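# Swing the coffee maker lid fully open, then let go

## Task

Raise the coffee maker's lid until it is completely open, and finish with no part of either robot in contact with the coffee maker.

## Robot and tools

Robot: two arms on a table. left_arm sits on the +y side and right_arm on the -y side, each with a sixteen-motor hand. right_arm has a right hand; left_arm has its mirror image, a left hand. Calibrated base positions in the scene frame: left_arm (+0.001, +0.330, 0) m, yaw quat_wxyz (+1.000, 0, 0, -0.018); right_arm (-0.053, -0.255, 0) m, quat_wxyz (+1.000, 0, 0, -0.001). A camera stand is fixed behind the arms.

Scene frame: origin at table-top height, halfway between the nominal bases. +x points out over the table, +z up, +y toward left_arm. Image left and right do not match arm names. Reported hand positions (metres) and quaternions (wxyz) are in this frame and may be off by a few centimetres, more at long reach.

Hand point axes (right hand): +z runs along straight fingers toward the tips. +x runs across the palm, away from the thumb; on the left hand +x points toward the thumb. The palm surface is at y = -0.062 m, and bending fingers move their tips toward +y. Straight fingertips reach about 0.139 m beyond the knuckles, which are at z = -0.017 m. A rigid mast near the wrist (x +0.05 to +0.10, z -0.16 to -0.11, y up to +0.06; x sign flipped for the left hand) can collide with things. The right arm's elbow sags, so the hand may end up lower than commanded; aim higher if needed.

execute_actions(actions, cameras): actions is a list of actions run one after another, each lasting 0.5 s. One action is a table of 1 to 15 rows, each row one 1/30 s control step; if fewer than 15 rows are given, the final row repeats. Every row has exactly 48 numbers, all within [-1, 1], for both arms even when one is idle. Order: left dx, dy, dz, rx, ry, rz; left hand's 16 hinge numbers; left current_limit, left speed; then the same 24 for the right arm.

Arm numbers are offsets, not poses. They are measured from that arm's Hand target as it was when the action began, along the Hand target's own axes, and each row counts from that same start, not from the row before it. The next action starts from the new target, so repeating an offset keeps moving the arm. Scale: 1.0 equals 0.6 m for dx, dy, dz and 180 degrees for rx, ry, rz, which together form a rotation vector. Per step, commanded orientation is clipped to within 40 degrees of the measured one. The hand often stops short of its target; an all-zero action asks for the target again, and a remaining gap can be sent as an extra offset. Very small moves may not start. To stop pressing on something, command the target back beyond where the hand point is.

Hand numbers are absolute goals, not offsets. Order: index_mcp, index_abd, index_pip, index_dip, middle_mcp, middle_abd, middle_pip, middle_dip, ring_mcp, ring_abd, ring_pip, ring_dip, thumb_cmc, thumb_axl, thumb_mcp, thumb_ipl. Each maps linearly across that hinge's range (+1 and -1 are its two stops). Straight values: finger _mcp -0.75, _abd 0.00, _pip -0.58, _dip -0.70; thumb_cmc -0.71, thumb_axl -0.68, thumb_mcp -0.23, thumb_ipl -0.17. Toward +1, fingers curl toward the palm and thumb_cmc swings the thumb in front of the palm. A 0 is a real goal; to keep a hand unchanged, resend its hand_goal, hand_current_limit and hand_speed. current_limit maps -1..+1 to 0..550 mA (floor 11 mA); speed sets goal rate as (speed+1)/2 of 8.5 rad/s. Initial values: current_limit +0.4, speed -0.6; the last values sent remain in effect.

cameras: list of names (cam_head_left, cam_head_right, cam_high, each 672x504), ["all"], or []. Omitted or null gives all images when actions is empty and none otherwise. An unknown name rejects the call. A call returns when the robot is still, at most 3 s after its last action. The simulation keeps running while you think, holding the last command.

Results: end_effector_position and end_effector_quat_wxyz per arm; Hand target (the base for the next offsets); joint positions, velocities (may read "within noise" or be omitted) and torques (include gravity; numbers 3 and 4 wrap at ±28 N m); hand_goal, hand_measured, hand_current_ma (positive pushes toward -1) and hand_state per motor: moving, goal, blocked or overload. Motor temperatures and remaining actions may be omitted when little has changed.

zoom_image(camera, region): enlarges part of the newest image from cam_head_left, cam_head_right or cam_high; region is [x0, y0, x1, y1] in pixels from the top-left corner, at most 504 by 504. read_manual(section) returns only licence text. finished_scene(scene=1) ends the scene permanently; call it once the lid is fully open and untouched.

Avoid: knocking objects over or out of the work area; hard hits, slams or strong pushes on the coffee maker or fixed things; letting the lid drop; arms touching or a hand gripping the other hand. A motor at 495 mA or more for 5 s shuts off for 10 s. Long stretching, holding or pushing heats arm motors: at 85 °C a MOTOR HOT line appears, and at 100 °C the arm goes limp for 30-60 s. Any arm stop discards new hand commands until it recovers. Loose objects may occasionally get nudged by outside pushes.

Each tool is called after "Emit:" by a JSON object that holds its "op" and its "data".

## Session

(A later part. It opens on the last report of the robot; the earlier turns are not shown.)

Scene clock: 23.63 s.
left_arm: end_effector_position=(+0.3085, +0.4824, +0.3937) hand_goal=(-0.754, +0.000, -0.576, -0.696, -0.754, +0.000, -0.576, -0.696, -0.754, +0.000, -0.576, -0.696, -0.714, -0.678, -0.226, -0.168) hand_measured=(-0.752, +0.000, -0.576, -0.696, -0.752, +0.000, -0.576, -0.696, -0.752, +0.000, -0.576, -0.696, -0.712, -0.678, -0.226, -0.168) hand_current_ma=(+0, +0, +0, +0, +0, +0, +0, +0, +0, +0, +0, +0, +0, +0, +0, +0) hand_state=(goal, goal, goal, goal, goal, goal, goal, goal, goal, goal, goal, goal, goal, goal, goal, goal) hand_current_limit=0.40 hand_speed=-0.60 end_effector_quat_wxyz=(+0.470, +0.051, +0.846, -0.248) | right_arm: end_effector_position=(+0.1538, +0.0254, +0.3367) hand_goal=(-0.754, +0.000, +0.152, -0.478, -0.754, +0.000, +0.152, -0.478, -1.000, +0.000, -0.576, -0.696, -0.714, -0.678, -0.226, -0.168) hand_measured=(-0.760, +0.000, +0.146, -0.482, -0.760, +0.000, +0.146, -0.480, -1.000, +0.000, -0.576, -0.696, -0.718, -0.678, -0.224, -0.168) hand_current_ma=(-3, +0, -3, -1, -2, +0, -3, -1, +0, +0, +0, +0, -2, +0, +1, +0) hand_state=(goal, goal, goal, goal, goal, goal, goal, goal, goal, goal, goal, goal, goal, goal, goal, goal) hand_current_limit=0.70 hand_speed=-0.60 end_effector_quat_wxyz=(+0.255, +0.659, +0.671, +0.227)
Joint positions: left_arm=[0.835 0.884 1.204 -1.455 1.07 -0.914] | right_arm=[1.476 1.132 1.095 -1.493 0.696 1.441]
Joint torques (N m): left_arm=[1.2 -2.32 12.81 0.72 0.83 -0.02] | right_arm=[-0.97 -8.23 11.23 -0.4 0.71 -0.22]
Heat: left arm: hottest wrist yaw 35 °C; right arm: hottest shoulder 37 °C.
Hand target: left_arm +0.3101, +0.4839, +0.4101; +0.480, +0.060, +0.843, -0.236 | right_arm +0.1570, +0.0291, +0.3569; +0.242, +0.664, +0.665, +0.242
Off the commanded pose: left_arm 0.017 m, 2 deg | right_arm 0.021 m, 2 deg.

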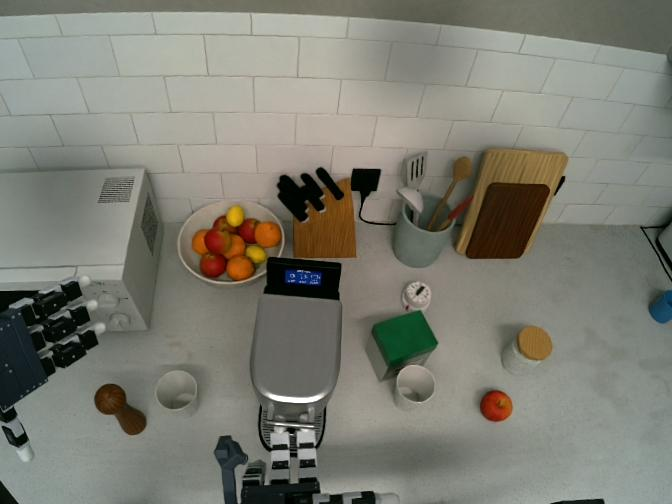

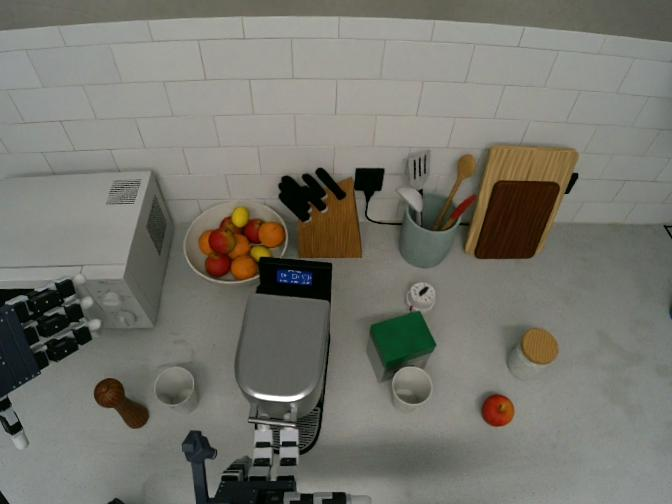

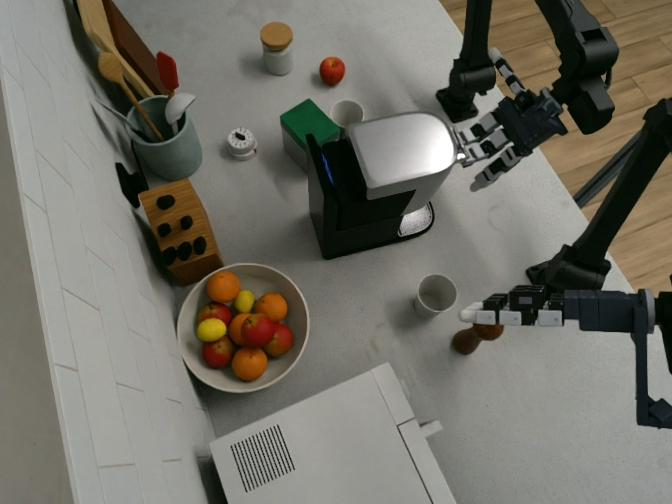

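Emit:
{"op": "execute_actions", "data": {"actions": [[[0,0,0,0,0,0,-0.754,0,-0.576,-0.696,-0.754,0,-0.576,-0.696,-0.754,0,-0.576,-0.696,-0.714,-0.678,-0.226,-0.168,0.4,-0.6,0,0.0065,-0.0207,0,0,0,-0.754,0,0.153,-0.478,-0.754,0,0.153,-0.478,-1,0,-0.576,-0.696,-0.714,-0.678,-0.226,-0.168,0.7,-0.6]],[[0,0,0,0,0,0,-0.754,0,-0.576,-0.696,-0.754,0,-0.576,-0.696,-0.754,0,-0.576,-0.696,-0.714,-0.678,-0.226,-0.168,0.4,-0.6,0,0.0129,-0.0153,0,0,0,-0.754,0,0.153,-0.478,-0.754,0,0.153,-0.478,-1,0,-0.576,-0.696,-0.714,-0.678,-0.226,-0.168,0.7,-0.6]]], "cameras": ["all"]}}

Emit:
{"op": "zoom_image", "data": {"camera": "cam_head_left", "region": [220, 350, 460, 504]}}

Emit:
{"op": "zoom_image", "data": {"camera": "cam_high", "region": [380, 40, 580, 220]}}

Scene clock: 25.07 s.
left_arm: end_effector_position=(+0.3085, +0.4824, +0.3937) hand_goal=(-0.754, +0.000, -0.576, -0.696, -0.754, +0.000, -0.576, -0.696, -0.754, +0.000, -0.576, -0.696, -0.714, -0.678, -0.226, -0.168) hand_measured=(-0.752, +0.000, -0.576, -0.696, -0.752, +0.000, -0.576, -0.696, -0.752, +0.000, -0.576, -0.696, -0.712, -0.678, -0.226, -0.168) hand_current_ma=(+0, +0, +0, +0, +0, +0, +0, +0, +0, +0, +0, +0, +0, +0, +0, +0) hand_state=(goal, goal, goal, goal, goal, goal, goal, goal, goal, goal, goal, goal, goal, goal, goal, goal) hand_current_limit=0.40 hand_speed=-0.60 end_effector_quat_wxyz=(+0.470, +0.051, +0.846, -0.248) | right_arm: end_effector_position=(+0.1533, +0.0234, +0.3596) hand_goal=(-0.754, +0.000, +0.152, -0.478, -0.754, +0.000, +0.152, -0.478, -1.000, +0.000, -0.576, -0.696, -0.714, -0.678, -0.226, -0.168) hand_measured=(-0.774, +0.002, +0.142, -0.482, -0.760, +0.000, +0.146, -0.480, -1.000, +0.000, -0.576, -0.696, -0.718, -0.678, -0.224, -0.168) hand_current_ma=(-22, +0, -7, -2, -2, +0, -3, -1, +0, +0, +0, +0, -2, +0, +1, +0) hand_state=(blocked, goal, goal, goal, goal, goal, goal, goal, goal, goal, goal, goal, goal, goal, goal, goal) hand_current_limit=0.70 hand_speed=-0.60 end_effector_quat_wxyz=(+0.257, +0.659, +0.671, +0.223)
Joint positions: left_arm=[0.835 0.884 1.204 -1.455 1.07 -0.914] | right_arm=[1.476 1.132 1.157 -1.567 0.693 1.446]
Joint torques (N m): left_arm=[1.2 -2.2 12.78 0.7 0.81 -0.03] | right_arm=[0.09 -7.53 11.55 -0.5 0.89 -0.06]
Motor temperatures (°C): left_arm=[27 28 33 30 35 29] | right_arm=[32 37 38 30 28 28]
Heat: left arm: hottest wrist yaw 35 °C; right arm: hottest elbow 38 °C.
Hand target: left_arm +0.3101, +0.4839, +0.4101; +0.480, +0.060, +0.843, -0.236 | right_arm +0.1520, +0.0291, +0.3810; +0.242, +0.664, +0.665, +0.242
Off the commanded pose: left_arm 0.017 m, 2 deg | right_arm 0.022 m, 3 deg.

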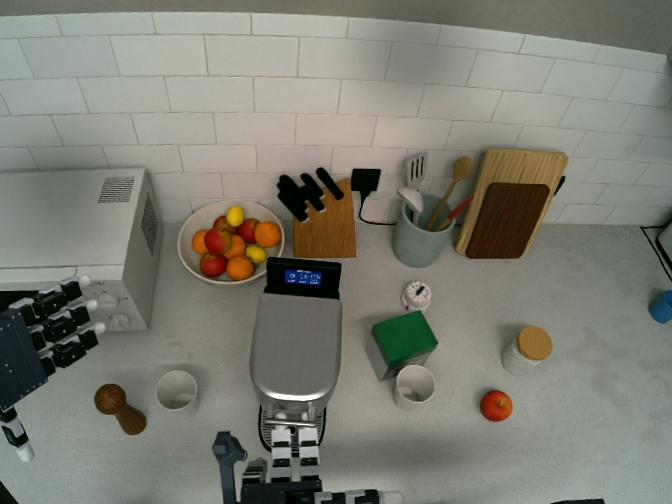

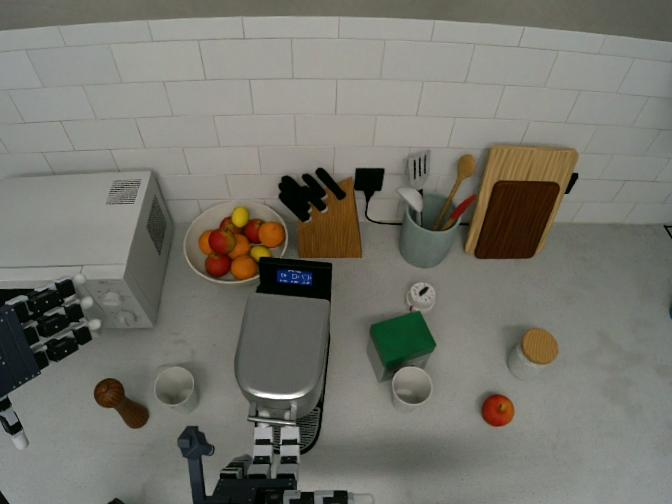

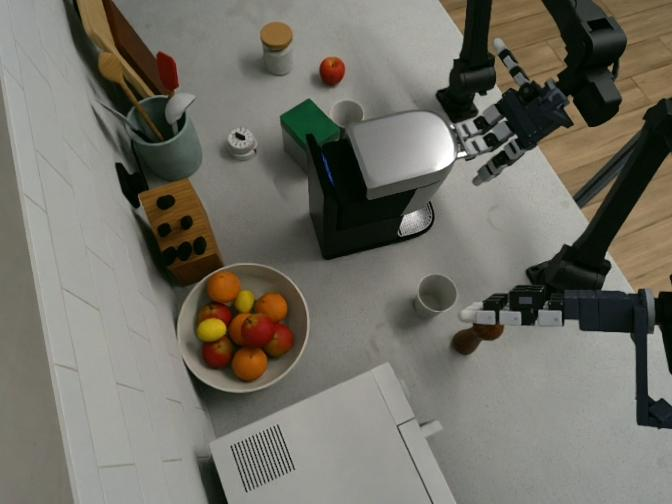

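Scaled by 2.100 from the camera's 672x504 image, which has a finer 960x720 frame.

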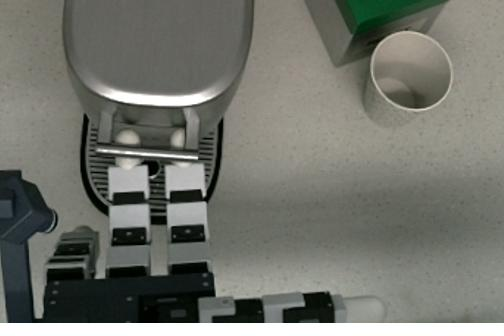

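Scaled by 2.520 from the camera's 672x504 image, which has a finer 960x720 frame.

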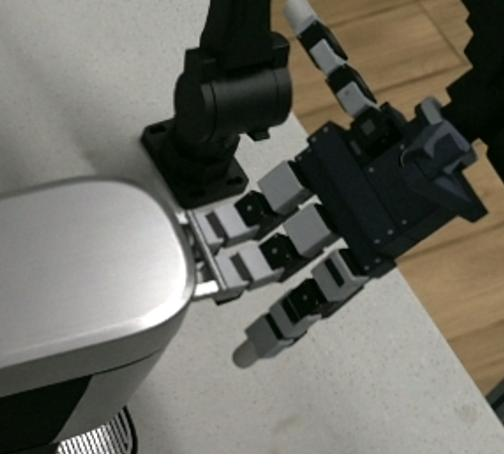

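Emit:
{"op": "execute_actions", "data": {"actions": [[[0,0,0,0,0,0,-0.754,0,-0.576,-0.696,-0.754,0,-0.576,-0.696,-0.754,0,-0.576,-0.696,-0.714,-0.678,-0.226,-0.168,0.4,-0.6,0.0067,0.0065,-0.0077,0,0,0,-0.754,0,0.153,-0.478,-0.754,0,0.153,-0.478,-1,0,-0.576,-0.696,-0.714,-0.678,-0.226,-0.168,0.7,-0.6]],[[0,0,0,0,0,0,-0.754,0,-0.576,-0.696,-0.754,0,-0.576,-0.696,-0.754,0,-0.576,-0.696,-0.714,-0.678,-0.226,-0.168,0.4,-0.6,0,0.0129,-0.0153,0,0,0,-0.754,0,0.153,-0.478,-0.754,0,0.153,-0.478,-1,0,-0.576,-0.696,-0.714,-0.678,-0.226,-0.168,0.7,-0.6]]], "cameras": ["all"]}}

Emit:
{"op": "zoom_image", "data": {"camera": "cam_head_left", "region": [220, 350, 460, 504]}}

Emit:
{"op": "zoom_image", "data": {"camera": "cam_high", "region": [380, 40, 580, 220]}}

Scene clock: 26.50 s.
left_arm: end_effector_position=(+0.3085, +0.4824, +0.3937) hand_goal=(-0.754, +0.000, -0.576, -0.696, -0.754, +0.000, -0.576, -0.696, -0.754, +0.000, -0.576, -0.696, -0.714, -0.678, -0.226, -0.168) hand_measured=(-0.752, +0.000, -0.576, -0.696, -0.752, +0.000, -0.576, -0.696, -0.752, +0.000, -0.576, -0.696, -0.712, -0.678, -0.226, -0.168) hand_current_ma=(+0, +0, +0, +0, +0, +0, +0, +0, +0, +0, +0, +0, +0, +0, +0, +0) hand_state=(goal, goal, goal, goal, goal, goal, goal, goal, goal, goal, goal, goal, goal, goal, goal, goal) hand_current_limit=0.40 hand_speed=-0.60 end_effector_quat_wxyz=(+0.470, +0.051, +0.846, -0.248) | right_arm: end_effector_position=(+0.1534, +0.0250, +0.3815) hand_goal=(-0.754, +0.000, +0.152, -0.478, -0.754, +0.000, +0.152, -0.478, -1.000, +0.000, -0.576, -0.696, -0.714, -0.678, -0.226, -0.168) hand_measured=(-0.774, +0.002, +0.140, -0.482, -0.760, +0.000, +0.146, -0.480, -1.000, +0.000, -0.576, -0.696, -0.718, -0.678, -0.224, -0.168) hand_current_ma=(-23, +0, -8, -2, -2, +0, -3, -1, +0, +0, +0, +0, -2, +0, +1, +0) hand_state=(blocked, goal, goal, goal, goal, goal, goal, goal, goal, goal, goal, goal, goal, goal, goal, goal) hand_current_limit=0.70 hand_speed=-0.60 end_effector_quat_wxyz=(+0.252, +0.662, +0.668, +0.228)
Joint positions: left_arm=[0.835 0.884 1.204 -1.455 1.07 -0.914] | right_arm=[1.476 1.134 1.217 -1.61 0.692 1.449]
Joint torques (N m): left_arm=[1.26 -2.37 12.81 0.7 0.82 -0.03] | right_arm=[0.15 -6.77 11.51 -0.49 0.91 -0.08]
Heat: left arm: hottest wrist yaw 35 °C; right arm: hottest elbow 38 °C.
Hand target: left_arm +0.3101, +0.4839, +0.4101; +0.480, +0.060, +0.843, -0.236 | right_arm +0.1521, +0.0331, +0.3991; +0.242, +0.664, +0.665, +0.242
Off the commanded pose: left_arm 0.017 m, 2 deg | right_arm 0.019 m, 2 deg.

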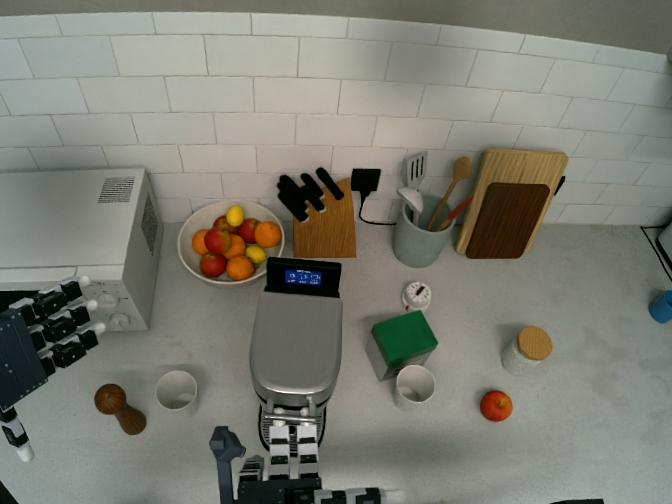

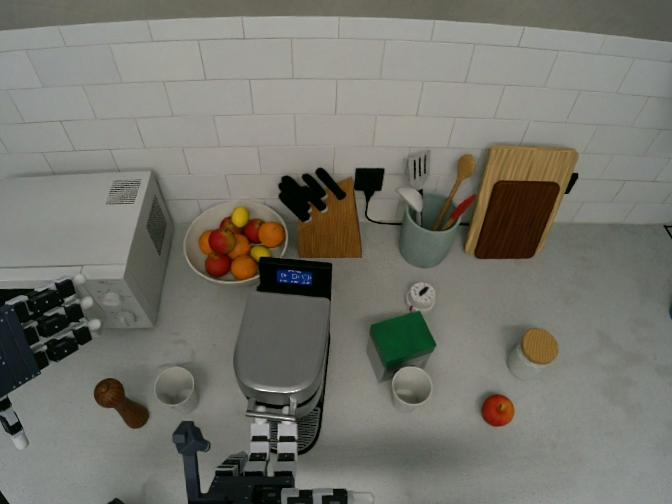

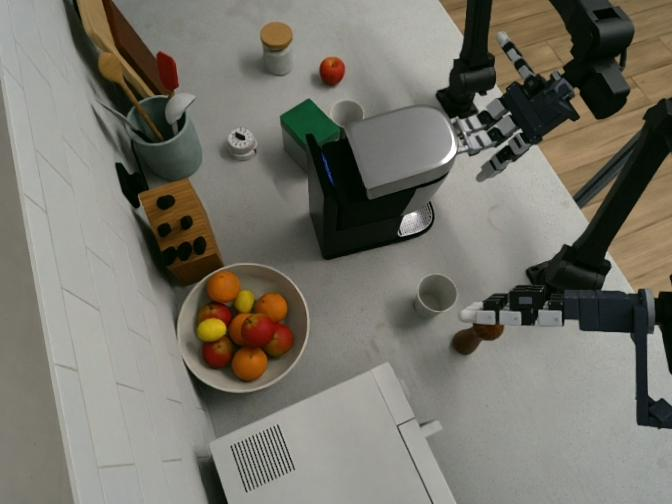

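Scaled by 2.100 from the camera's 672x504 image, which has a finer 960x720 frame.

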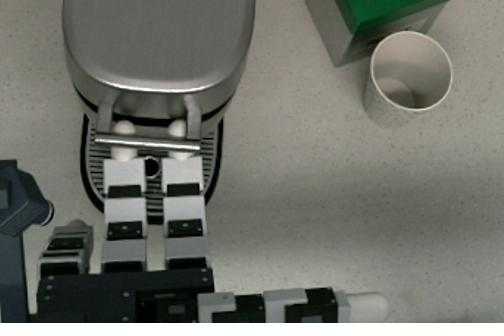

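Scaled by 2.520 from the camera's 672x504 image, which has a finer 960x720 frame.

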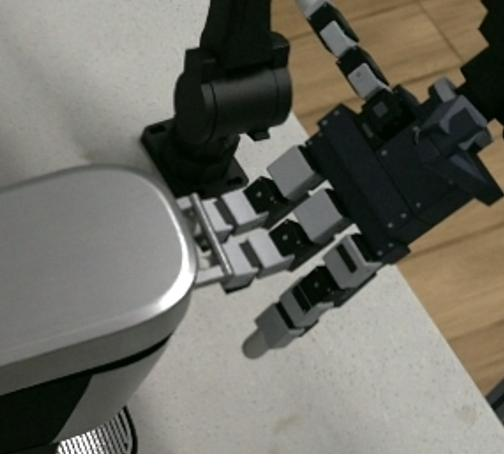

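Emit:
{"op": "execute_actions", "data": {"actions": [[[0,0,0,0,0,0,-0.754,0,-0.576,-0.696,-0.754,0,-0.576,-0.696,-0.754,0,-0.576,-0.696,-0.714,-0.678,-0.226,-0.168,0.4,-0.6,-0.0023,0.0327,-0.0342,-0.0139,0.015,-0.0164,-0.754,0,0.095,-0.493,-0.754,0,0.095,-0.493,-1,0,-0.576,-0.696,-0.714,-0.678,-0.226,-0.168,0.7,-0.6]],[[0,0,0,0,0,0,-0.754,0,-0.576,-0.696,-0.754,0,-0.576,-0.696,-0.754,0,-0.576,-0.696,-0.714,-0.678,-0.226,-0.168,0.4,-0.6,-0.0025,0.034,-0.0328,-0.0139,0.015,-0.0164,-0.754,0,0.037,-0.507,-0.754,0,0.037,-0.507,-1,0,-0.576,-0.696,-0.714,-0.678,-0.226,-0.168,0.7,-0.6]]], "cameras": ["all"]}}

Emit:
{"op": "zoom_image", "data": {"camera": "cam_head_left", "region": [220, 350, 460, 504]}}

Emit:
{"op": "zoom_image", "data": {"camera": "cam_high", "region": [380, 40, 580, 220]}}

Scene clock: 30.37 s.
left_arm: end_effector_position=(+0.3085, +0.4824, +0.3937) hand_goal=(-0.754, +0.000, -0.576, -0.696, -0.754, +0.000, -0.576, -0.696, -0.754, +0.000, -0.576, -0.696, -0.714, -0.678, -0.226, -0.168) hand_measured=(-0.752, +0.000, -0.576, -0.696, -0.752, +0.000, -0.576, -0.696, -0.752, +0.000, -0.576, -0.696, -0.712, -0.678, -0.226, -0.168) hand_current_ma=(+0, +0, +0, +0, +0, +0, +0, +0, +0, +0, +0, +0, +0, +0, +0, +0) hand_state=(goal, goal, goal, goal, goal, goal, goal, goal, goal, goal, goal, goal, goal, goal, goal, goal) hand_current_limit=0.40 hand_speed=-0.60 end_effector_quat_wxyz=(+0.470, +0.051, +0.846, -0.248) | right_arm: end_effector_position=(+0.1559, +0.0248, +0.4339) hand_goal=(-0.754, +0.000, +0.036, -0.508, -0.754, +0.000, +0.036, -0.508, -1.000, +0.000, -0.576, -0.696, -0.714, -0.678, -0.226, -0.168) hand_measured=(-0.784, -0.002, +0.028, -0.510, -0.760, +0.000, +0.036, -0.506, -1.000, +0.000, -0.576, -0.696, -0.718, -0.678, -0.224, -0.168) hand_current_ma=(-39, +0, -4, -1, -3, +0, +0, +1, +0, +0, +0, +0, -2, +0, +1, +0) hand_state=(blocked, goal, goal, goal, goal, goal, goal, goal, goal, goal, goal, goal, goal, goal, goal, goal) hand_current_limit=0.70 hand_speed=-0.60 end_effector_quat_wxyz=(+0.264, +0.606, +0.701, +0.267)
Joint positions: left_arm=[0.835 0.884 1.204 -1.455 1.07 -0.914] | right_arm=[1.485 1.064 1.267 -1.615 0.757 1.275]
Joint torques (N m): left_arm=[1.08 -2.37 12.81 0.68 0.83 -0.04] | right_arm=[-0.21 -6.48 11.38 0.51 1.04 -0.29]
Heat: left arm: hottest wrist yaw 35 °C; right arm: hottest elbow 38 °C.
Hand target: left_arm +0.3101, +0.4839, +0.4101; +0.480, +0.060, +0.843, -0.236 | right_arm +0.1558, +0.0303, +0.4557; +0.251, +0.606, +0.697, +0.289
Off the commanded pose: left_arm 0.017 m, 2 deg | right_arm 0.022 m, 3 deg.

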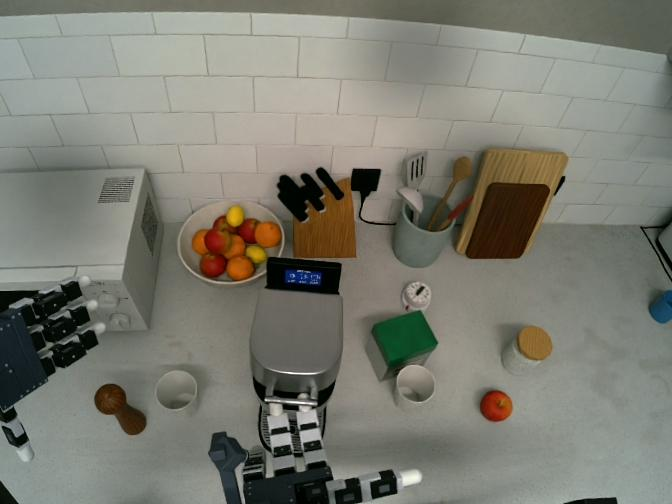

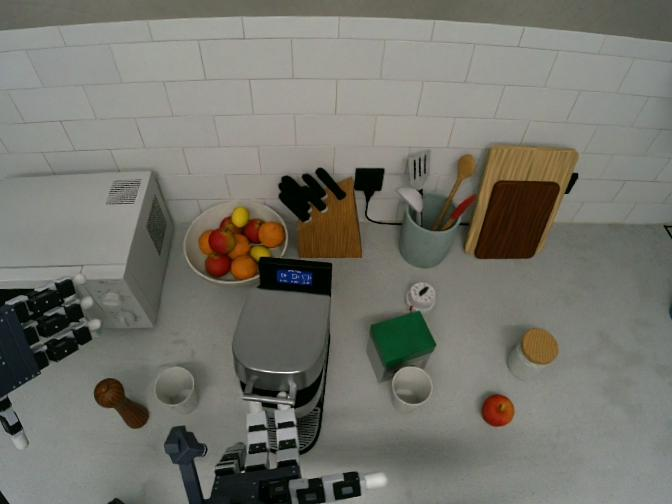

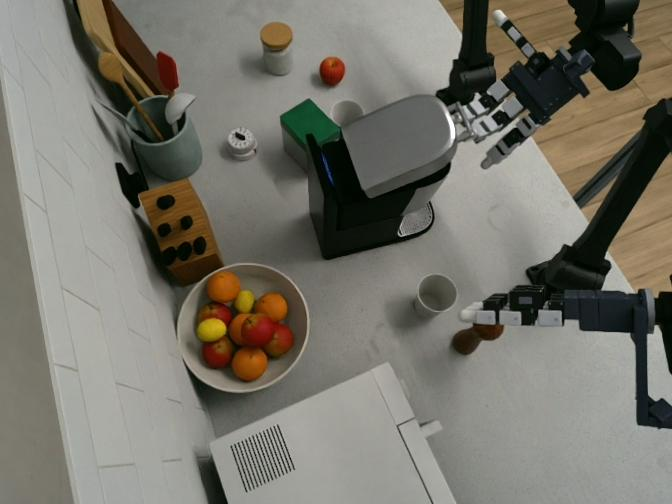

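Scaled by 2.100 from the camera's 672x504 image, which has a finer 960x720 frame.

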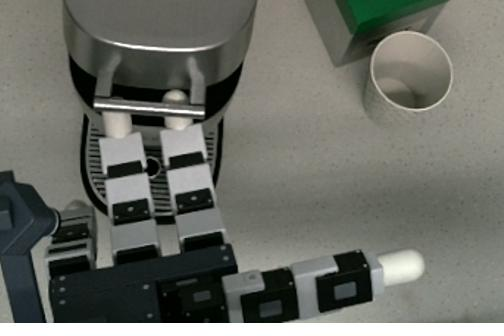

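Scaled by 2.520 from the camera's 672x504 image, which has a finer 960x720 frame.

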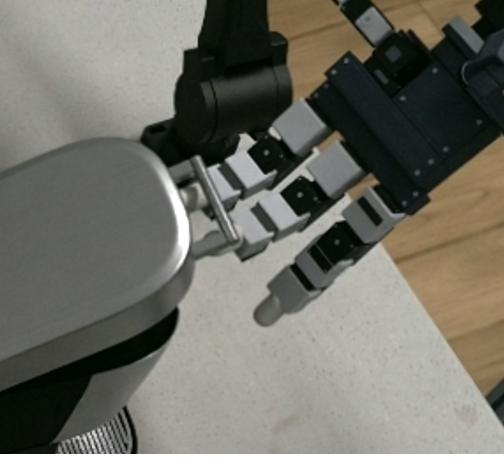

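Emit:
{"op": "execute_actions", "data": {"actions": [[[0,0,0,0,0,0,-0.754,0,-0.576,-0.696,-0.754,0,-0.576,-0.696,-0.754,0,-0.576,-0.696,-0.714,-0.678,-0.226,-0.168,0.4,-0.6,-0.0077,0.039,-0.0253,-0.0139,0.0164,-0.015,-0.754,0,-0.015,-0.529,-0.754,0,-0.015,-0.529,-1,0,-0.576,-0.696,-0.714,-0.678,-0.226,-0.168,0.7,-0.6]],[[0,0,0,0,0,0,-0.754,0,-0.576,-0.696,-0.754,0,-0.576,-0.696,-0.754,0,-0.576,-0.696,-0.714,-0.678,-0.226,-0.168,0.4,-0.6,-0.0082,0.04,-0.024,-0.0139,0.0164,-0.015,-0.754,0,-0.066,-0.551,-0.754,0,-0.066,-0.551,-1,0,-0.576,-0.696,-0.714,-0.678,-0.226,-0.168,0.7,-0.6]]], "cameras": ["all"]}}

Emit:
{"op": "zoom_image", "data": {"camera": "cam_head_left", "region": [220, 320, 440, 504]}}

Emit:
{"op": "zoom_image", "data": {"camera": "cam_high", "region": [380, 20, 580, 200]}}

Scene clock: 32.57 s.
left_arm: end_effector_position=(+0.3085, +0.4824, +0.3937) hand_goal=(-0.754, +0.000, -0.576, -0.696, -0.754, +0.000, -0.576, -0.696, -0.754, +0.000, -0.576, -0.696, -0.714, -0.678, -0.226, -0.168) hand_measured=(-0.752, +0.000, -0.576, -0.696, -0.752, +0.000, -0.576, -0.696, -0.752, +0.000, -0.576, -0.696, -0.712, -0.678, -0.226, -0.168) hand_current_ma=(+0, +0, +0, +0, +0, +0, +0, +0, +0, +0, +0, +0, +0, +0, +0, +0) hand_state=(goal, goal, goal, goal, goal, goal, goal, goal, goal, goal, goal, goal, goal, goal, goal, goal) hand_current_limit=0.40 hand_speed=-0.60 end_effector_quat_wxyz=(+0.470, +0.051, +0.846, -0.248) | right_arm: end_effector_position=(+0.1648, +0.0233, +0.4879) hand_goal=(-0.754, +0.000, -0.066, -0.552, -0.754, +0.000, -0.066, -0.552, -1.000, +0.000, -0.576, -0.696, -0.714, -0.678, -0.226, -0.168) hand_measured=(-0.782, +0.000, -0.070, -0.552, -0.760, +0.000, -0.066, -0.550, -1.000, +0.000, -0.576, -0.696, -0.718, -0.678, -0.224, -0.168) hand_current_ma=(-36, +0, -2, +0, -3, +0, +0, +1, +0, +0, +0, +0, -2, +0, +1, +0) hand_state=(blocked, goal, goal, goal, goal, goal, goal, goal, goal, goal, goal, goal, goal, goal, goal, goal) hand_current_limit=0.70 hand_speed=-0.60 end_effector_quat_wxyz=(+0.266, +0.538, +0.735, +0.316)
Joint positions: left_arm=[0.835 0.884 1.204 -1.455 1.07 -0.914] | right_arm=[1.449 0.969 1.302 -1.519 0.779 0.981]
Joint torques (N m): left_arm=[1.32 -2.43 12.83 0.73 0.83 -0.04] | right_arm=[-1.44 -5.01 11.34 1.22 0.78 -0.27]
Heat: left arm: hottest wrist yaw 35 °C; right arm: hottest elbow 39 °C.
Hand target: left_arm +0.3101, +0.4839, +0.4101; +0.480, +0.060, +0.843, -0.236 | right_arm +0.1687, +0.0229, +0.5104; +0.254, +0.545, +0.724, +0.338
Off the commanded pose: left_arm 0.017 m, 2 deg | right_arm 0.023 m, 3 deg.

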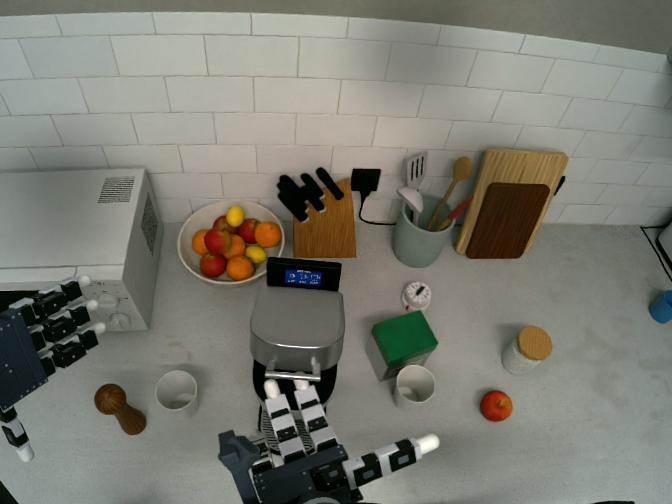

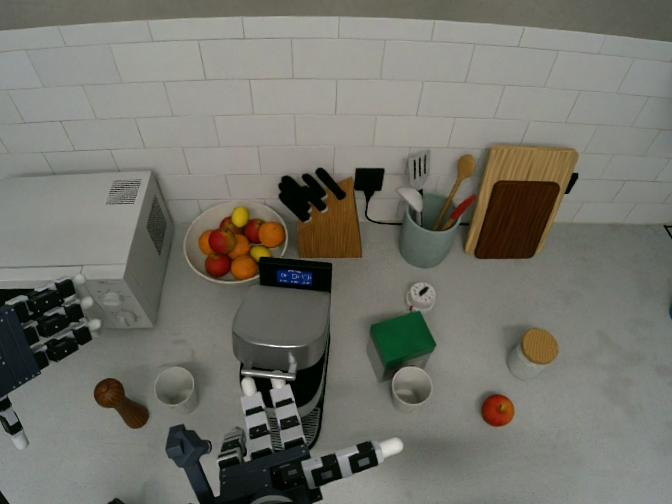

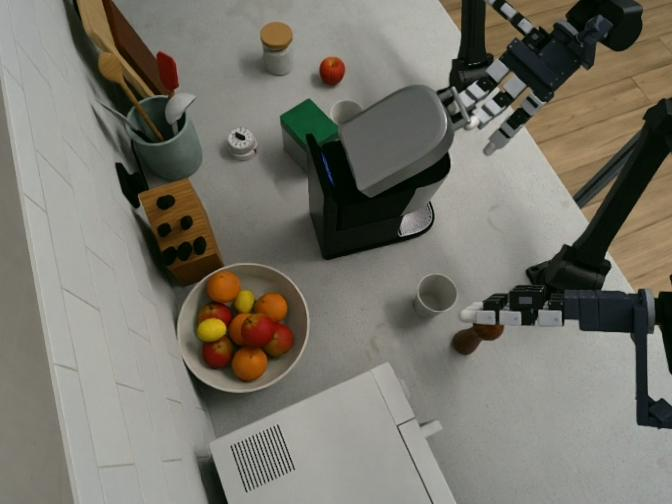

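Scaled by 2.291 from the camera's 672x504 image, which has a finer 960x720 frame.

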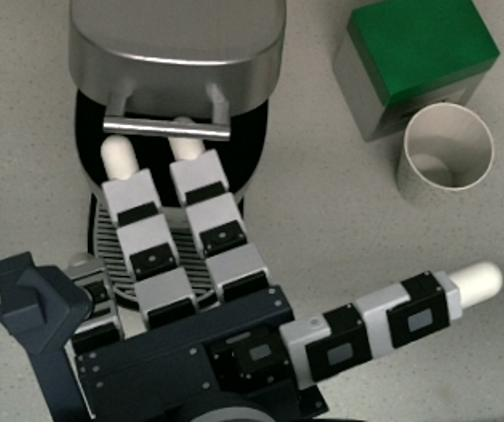

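Scaled by 2.520 from the camera's 672x504 image, which has a finer 960x720 frame.

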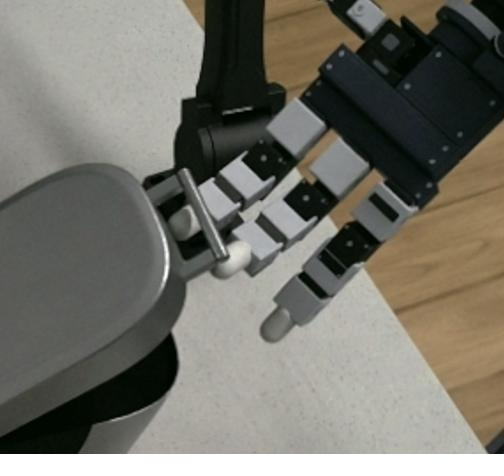

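Emit:
{"op": "execute_actions", "data": {"actions": [[[0,0,0,0,0,0,-0.754,0,-0.576,-0.696,-0.754,0,-0.576,-0.696,-0.754,0,-0.576,-0.696,-0.714,-0.678,-0.226,-0.168,0.4,-0.6,-0.022,0.0437,-0.0148,-0.0139,0.0176,-0.0135,-0.754,0,-0.139,-0.572,-1,0,-0.139,-0.572,-1,0,-0.576,-0.696,-0.714,-0.678,-0.226,-0.168,0.7,-0.6]],[[0,0,0,0,0,0,-0.754,0,-0.576,-0.696,-0.754,0,-0.576,-0.696,-0.754,0,-0.576,-0.696,-0.714,-0.678,-0.226,-0.168,0.4,-0.6,-0.023,0.0433,-0.0142,-0.0139,0.0176,-0.0135,-0.754,0,-0.212,-0.594,-1,0,-0.212,-0.594,-1,0,-0.576,-0.696,-0.714,-0.678,-0.226,-0.168,0.7,-0.6]]], "cameras": ["all"]}}

Emit:
{"op": "zoom_image", "data": {"camera": "cam_head_left", "region": [220, 290, 440, 474]}}

Emit:
{"op": "zoom_image", "data": {"camera": "cam_high", "region": [340, 20, 560, 200]}}

Scene clock: 34.67 s.
left_arm: end_effector_position=(+0.3085, +0.4824, +0.3937) hand_goal=(-0.754, +0.000, -0.576, -0.696, -0.754, +0.000, -0.576, -0.696, -0.754, +0.000, -0.576, -0.696, -0.714, -0.678, -0.226, -0.168) hand_measured=(-0.752, +0.000, -0.576, -0.696, -0.752, +0.000, -0.576, -0.696, -0.752, +0.000, -0.576, -0.696, -0.712, -0.678, -0.226, -0.168) hand_current_ma=(+0, +0, +0, +0, +0, +0, +0, +0, +0, +0, +0, +0, +0, +0, +0, +0) hand_state=(goal, goal, goal, goal, goal, goal, goal, goal, goal, goal, goal, goal, goal, goal, goal, goal) hand_current_limit=0.40 hand_speed=-0.60 end_effector_quat_wxyz=(+0.470, +0.051, +0.846, -0.248) | right_arm: end_effector_position=(+0.1928, +0.0056, +0.5371) hand_goal=(-0.754, +0.000, -0.212, -0.594, -1.000, +0.000, -0.212, -0.594, -1.000, +0.000, -0.576, -0.696, -0.714, -0.678, -0.226, -0.168) hand_measured=(-0.772, +0.002, -0.214, -0.592, -1.000, +0.000, -0.212, -0.592, -1.000, +0.000, -0.576, -0.696, -0.720, -0.678, -0.224, -0.168) hand_current_ma=(-19, +1, +0, +0, +0, +0, +0, +1, +0, +0, +0, +0, -2, +0, +1, +0) hand_state=(goal, goal, goal, goal, goal, goal, goal, goal, goal, goal, goal, goal, goal, goal, goal, goal) hand_current_limit=0.70 hand_speed=-0.60 end_effector_quat_wxyz=(+0.257, +0.479, +0.756, +0.364)
Joint positions: left_arm=[0.835 0.884 1.204 -1.455 1.07 -0.914] | right_arm=[1.278 0.854 1.313 -1.333 0.666 0.585]
Joint torques (N m): left_arm=[1.32 -2.43 12.79 0.72 0.82 -0.02] | right_arm=[-1.26 -3.08 11.3 1.81 0.47 -0.25]
Heat: left arm: hottest elbow 35 °C; right arm: hottest elbow 39 °C.
Hand target: left_arm +0.3101, +0.4839, +0.4101; +0.480, +0.060, +0.843, -0.236 | right_arm +0.1953, +0.0030, +0.5619; +0.252, +0.483, +0.744, +0.387
Off the commanded pose: left_arm 0.017 m, 2 deg | right_arm 0.025 m, 3 deg.

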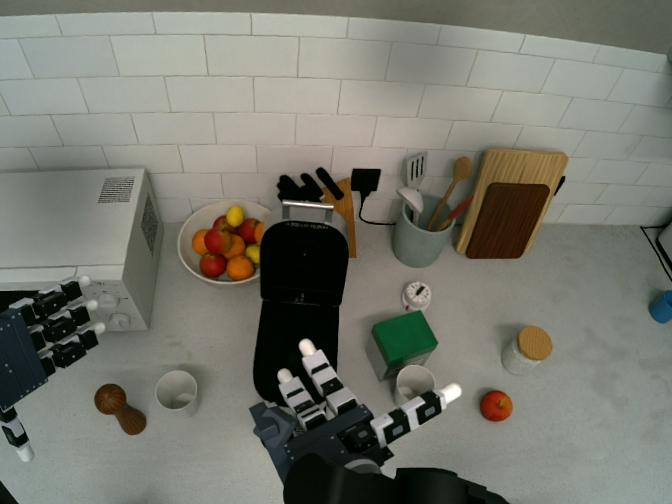

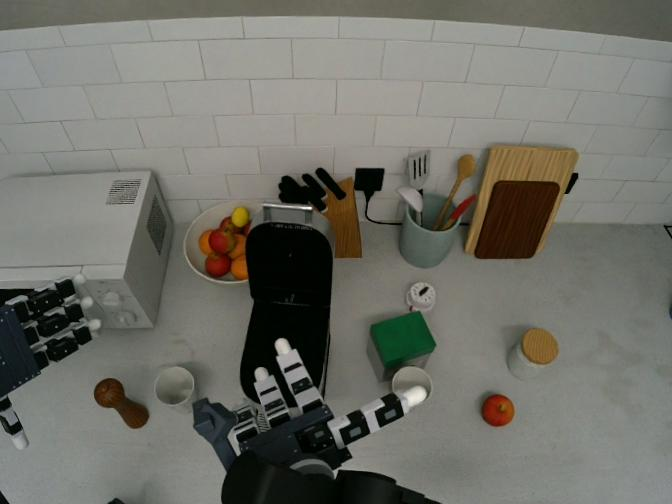

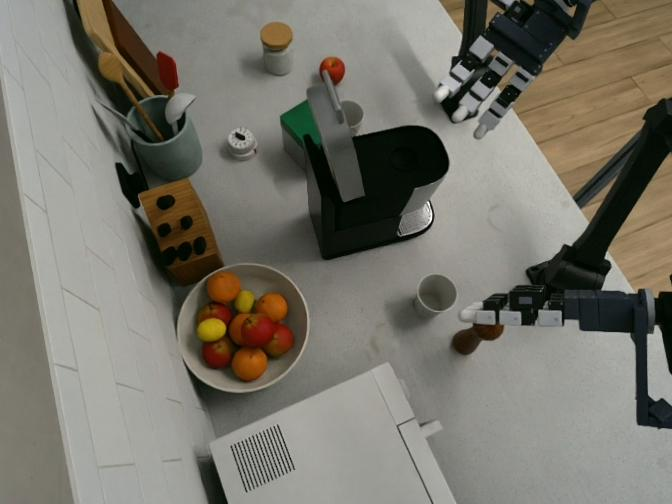

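Scaled by 2.291 from the camera's 672x504 image, which has a finer 960x720 frame.

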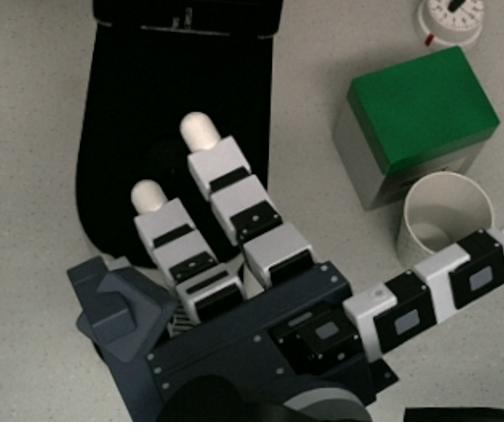

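Scaled by 2.291 from the camera's 672x504 image, which has a finer 960x720 frame.

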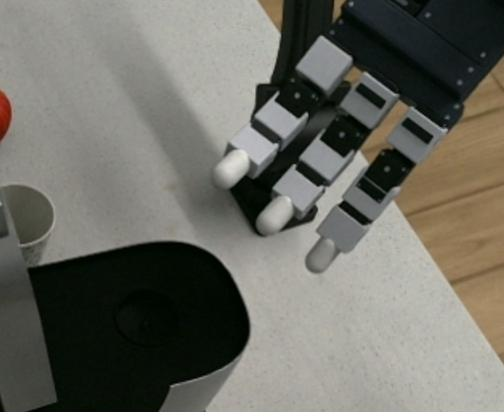

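Emit:
{"op": "zoom_image", "data": {"camera": "cam_high", "region": [280, 60, 460, 260]}}

Emit:
{"op": "zoom_image", "data": {"camera": "cam_head_left", "region": [230, 180, 380, 420]}}

Emit:
{"op": "zoom_image", "data": {"camera": "cam_head_right", "region": [210, 180, 360, 420]}}

Scaled by 2.520 from the camera's 672x504 image, which has a finer 960x720 frame.

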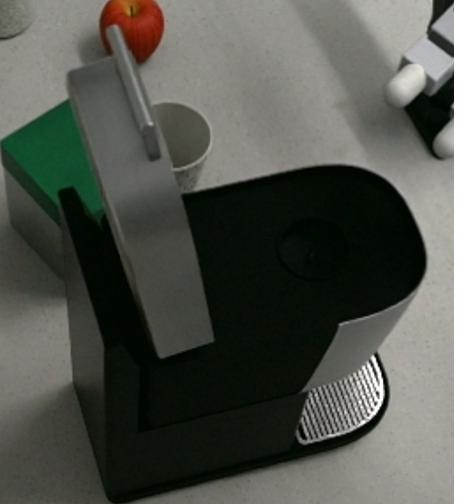

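Scaled by 2.100 from the camera's 672x504 image, which has a finer 960x720 frame.

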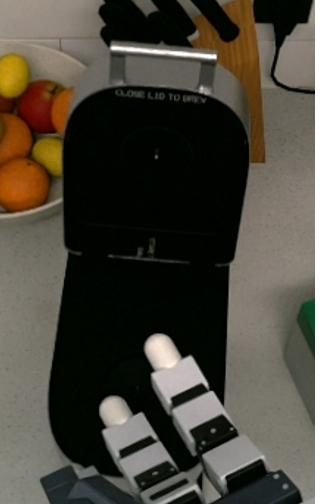

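Scaled by 2.100 from the camera's 672x504 image, which has a finer 960x720 frame.

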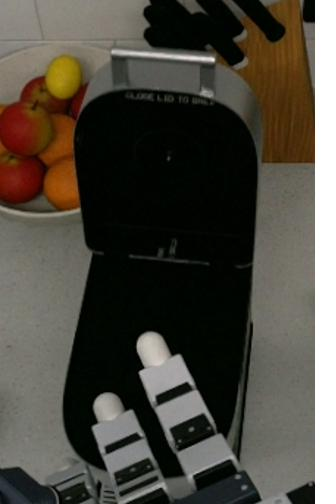

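Emit:
{"op": "execute_actions", "data": {"actions": []}}

Emit:
{"op": "zoom_image", "data": {"camera": "cam_high", "region": [280, 60, 460, 260]}}

Emit:
{"op": "zoom_image", "data": {"camera": "cam_head_left", "region": [230, 180, 380, 420]}}

Scene clock: 35.03 s.
left_arm: end_effector_position=(+0.3085, +0.4824, +0.3937) hand_goal=(-0.754, +0.000, -0.576, -0.696, -0.754, +0.000, -0.576, -0.696, -0.754, +0.000, -0.576, -0.696, -0.714, -0.678, -0.226, -0.168) hand_measured=(-0.752, +0.000, -0.576, -0.696, -0.752, +0.000, -0.576, -0.696, -0.752, +0.000, -0.576, -0.696, -0.712, -0.678, -0.226, -0.168) hand_current_ma=(+0, +0, +0, +0, +0, +0, +0, +0, +0, +0, +0, +0, +0, +0, +0, +0) hand_state=(goal, goal, goal, goal, goal, goal, goal, goal, goal, goal, goal, goal, goal, goal, goal, goal) hand_current_limit=0.40 hand_speed=-0.60 end_effector_quat_wxyz=(+0.470, +0.051, +0.846, -0.248) | right_arm: end_effector_position=(+0.1928, +0.0057, +0.5371) hand_goal=(-0.754, +0.000, -0.212, -0.594, -1.000, +0.000, -0.212, -0.594, -1.000, +0.000, -0.576, -0.696, -0.714, -0.678, -0.226, -0.168) hand_measured=(-0.772, +0.002, -0.214, -0.592, -1.000, +0.000, -0.212, -0.592, -1.000, +0.000, -0.576, -0.696, -0.720, -0.678, -0.224, -0.168) hand_current_ma=(-19, +1, +0, +0, +0, +0, +0, +1, +0, +0, +0, +0, -2, +0, +1, +0) hand_state=(goal, goal, goal, goal, goal, goal, goal, goal, goal, goal, goal, goal, goal, goal, goal, goal) hand_current_limit=0.70 hand_speed=-0.60 end_effector_quat_wxyz=(+0.257, +0.479, +0.756, +0.364)
Joint positions: left_arm=[0.835 0.884 1.204 -1.455 1.07 -0.914] | right_arm=[1.278 0.854 1.313 -1.333 0.666 0.584]
Joint velocities: within noise
Joint torques (N m): left_arm=[1.2 -2.2 12.86 0.66 0.82 -0.02] | right_arm=[-1.38 -3.25 11.32 1.83 0.47 -0.24]
Motor temperatures (°C): left_arm=[27 28 35 30 35 29] | right_arm=[32 37 39 30 28 28]
Heat: left arm: hottest elbow 35 °C; right arm: hottest elbow 39 °C.
Hand target: left_arm +0.3101, +0.4839, +0.4101; +0.480, +0.060, +0.843, -0.236 | right_arm +0.1953, +0.0030, +0.5619; +0.252, +0.483, +0.744, +0.387
Off the commanded pose: left_arm 0.017 m, 2 deg | right_arm 0.025 m, 3 deg.

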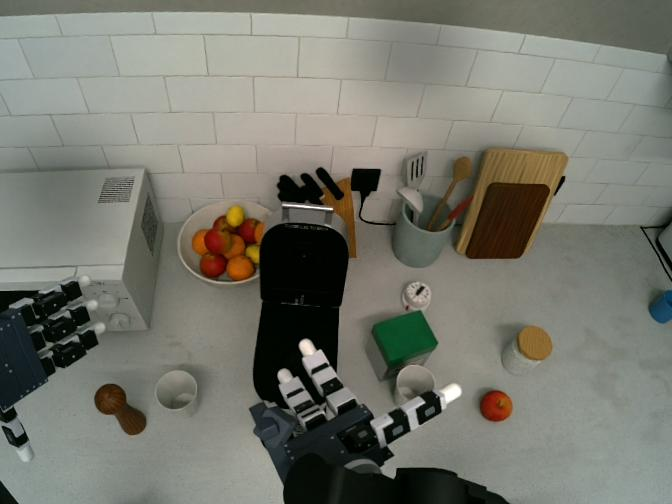

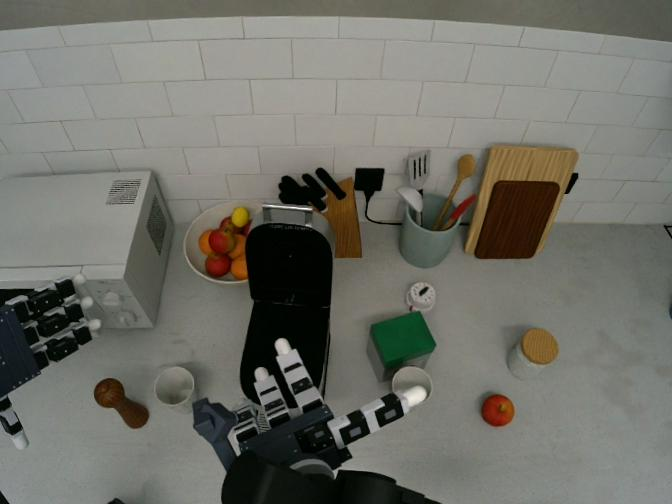

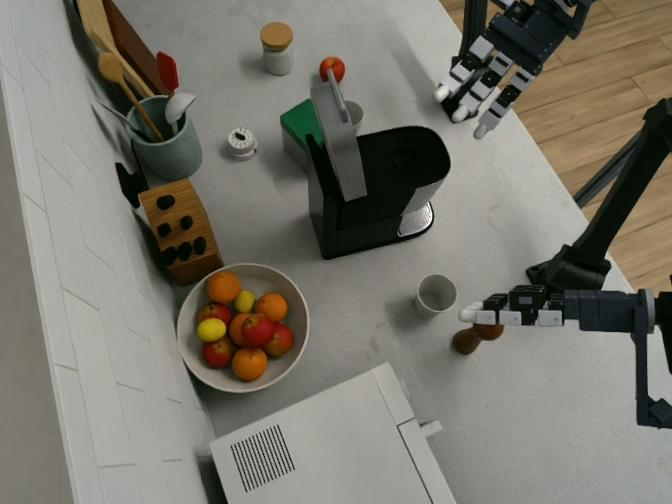

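Scaled by 2.520 from the camera's 672x504 image, which has a finer 960x720 frame.

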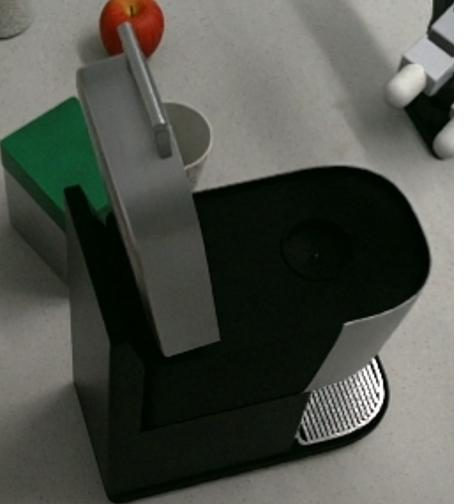

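Scaled by 2.100 from the camera's 672x504 image, which has a finer 960x720 frame.

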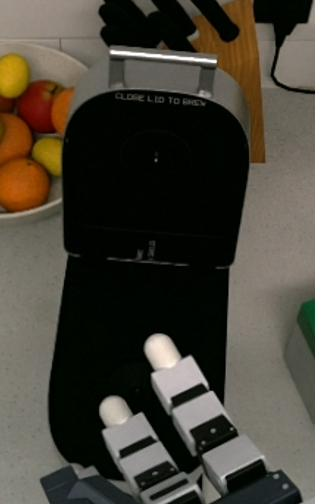

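Emit:
{"op": "execute_actions", "data": {"actions": []}}

Emit:
{"op": "zoom_image", "data": {"camera": "cam_high", "region": [280, 60, 460, 260]}}

Emit:
{"op": "zoom_image", "data": {"camera": "cam_head_left", "region": [230, 180, 380, 420]}}

Scene clock: 35.13 s.
left_arm: end_effector_position=(+0.3085, +0.4824, +0.3937) hand_goal=(-0.754, +0.000, -0.576, -0.696, -0.754, +0.000, -0.576, -0.696, -0.754, +0.000, -0.576, -0.696, -0.714, -0.678, -0.226, -0.168) hand_measured=(-0.752, +0.000, -0.576, -0.696, -0.752, +0.000, -0.576, -0.696, -0.752, +0.000, -0.576, -0.696, -0.712, -0.678, -0.226, -0.168) hand_current_ma=(+0, +0, +0, +0, +0, +0, +0, +0, +0, +0, +0, +0, +0, +0, +0, +0) hand_state=(goal, goal, goal, goal, goal, goal, goal, goal, goal, goal, goal, goal, goal, goal, goal, goal) hand_current_limit=0.40 hand_speed=-0.60 end_effector_quat_wxyz=(+0.470, +0.051, +0.846, -0.248) | right_arm: end_effector_position=(+0.1928, +0.0057, +0.5371) hand_goal=(-0.754, +0.000, -0.212, -0.594, -1.000, +0.000, -0.212, -0.594, -1.000, +0.000, -0.576, -0.696, -0.714, -0.678, -0.226, -0.168) hand_measured=(-0.772, +0.002, -0.214, -0.592, -1.000, +0.000, -0.212, -0.592, -1.000, +0.000, -0.576, -0.696, -0.720, -0.678, -0.224, -0.168) hand_current_ma=(-19, +1, +0, +0, +0, +0, +0, +1, +0, +0, +0, +0, -2, +0, +1, +0) hand_state=(goal, goal, goal, goal, goal, goal, goal, goal, goal, goal, goal, goal, goal, goal, goal, goal) hand_current_limit=0.70 hand_speed=-0.60 end_effector_quat_wxyz=(+0.257, +0.479, +0.756, +0.364)
Joint positions: left_arm=[0.835 0.884 1.204 -1.455 1.07 -0.914] | right_arm=[1.278 0.854 1.313 -1.333 0.666 0.584]
Joint velocities: within noise
Joint torques (N m): left_arm=[1.26 -2.37 12.85 0.69 0.81 -0.03] | right_arm=[-1.38 -2.96 11.25 1.81 0.47 -0.23]
Motor temperatures (°C): left_arm=[27 28 35 30 35 29] | right_arm=[32 37 40 30 28 28]
Heat: left arm: hottest elbow 35 °C; right arm: hottest elbow 40 °C.
Hand target: left_arm +0.3101, +0.4839, +0.4101; +0.480, +0.060, +0.843, -0.236 | right_arm +0.1953, +0.0030, +0.5619; +0.252, +0.483, +0.744, +0.387
Off the commanded pose: left_arm 0.017 m, 2 deg | right_arm 0.025 m, 3 deg.

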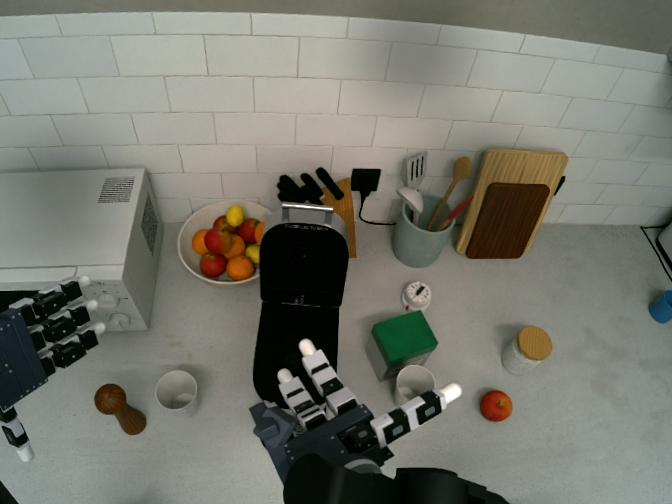

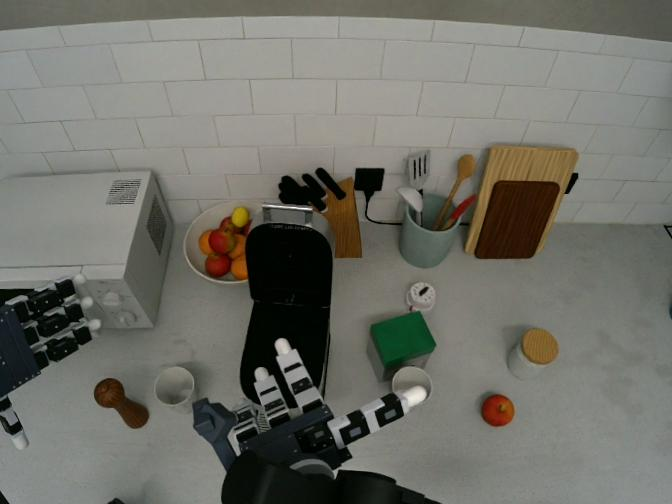

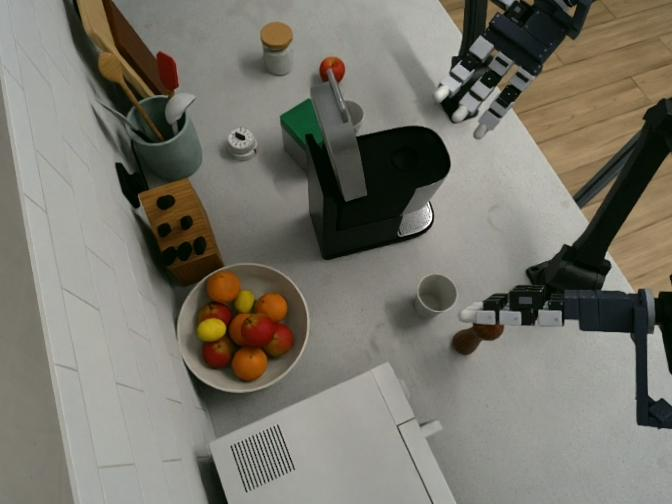

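Scaled by 2.520 from the camera's 672x504 image, which has a finer 960x720 frame.

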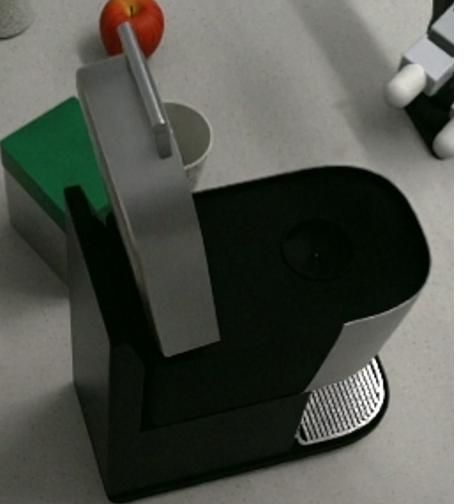

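Scaled by 2.100 from the camera's 672x504 image, which has a finer 960x720 frame.

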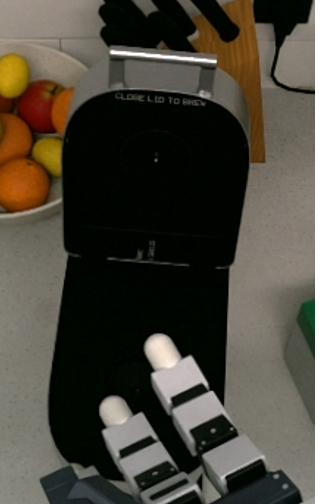

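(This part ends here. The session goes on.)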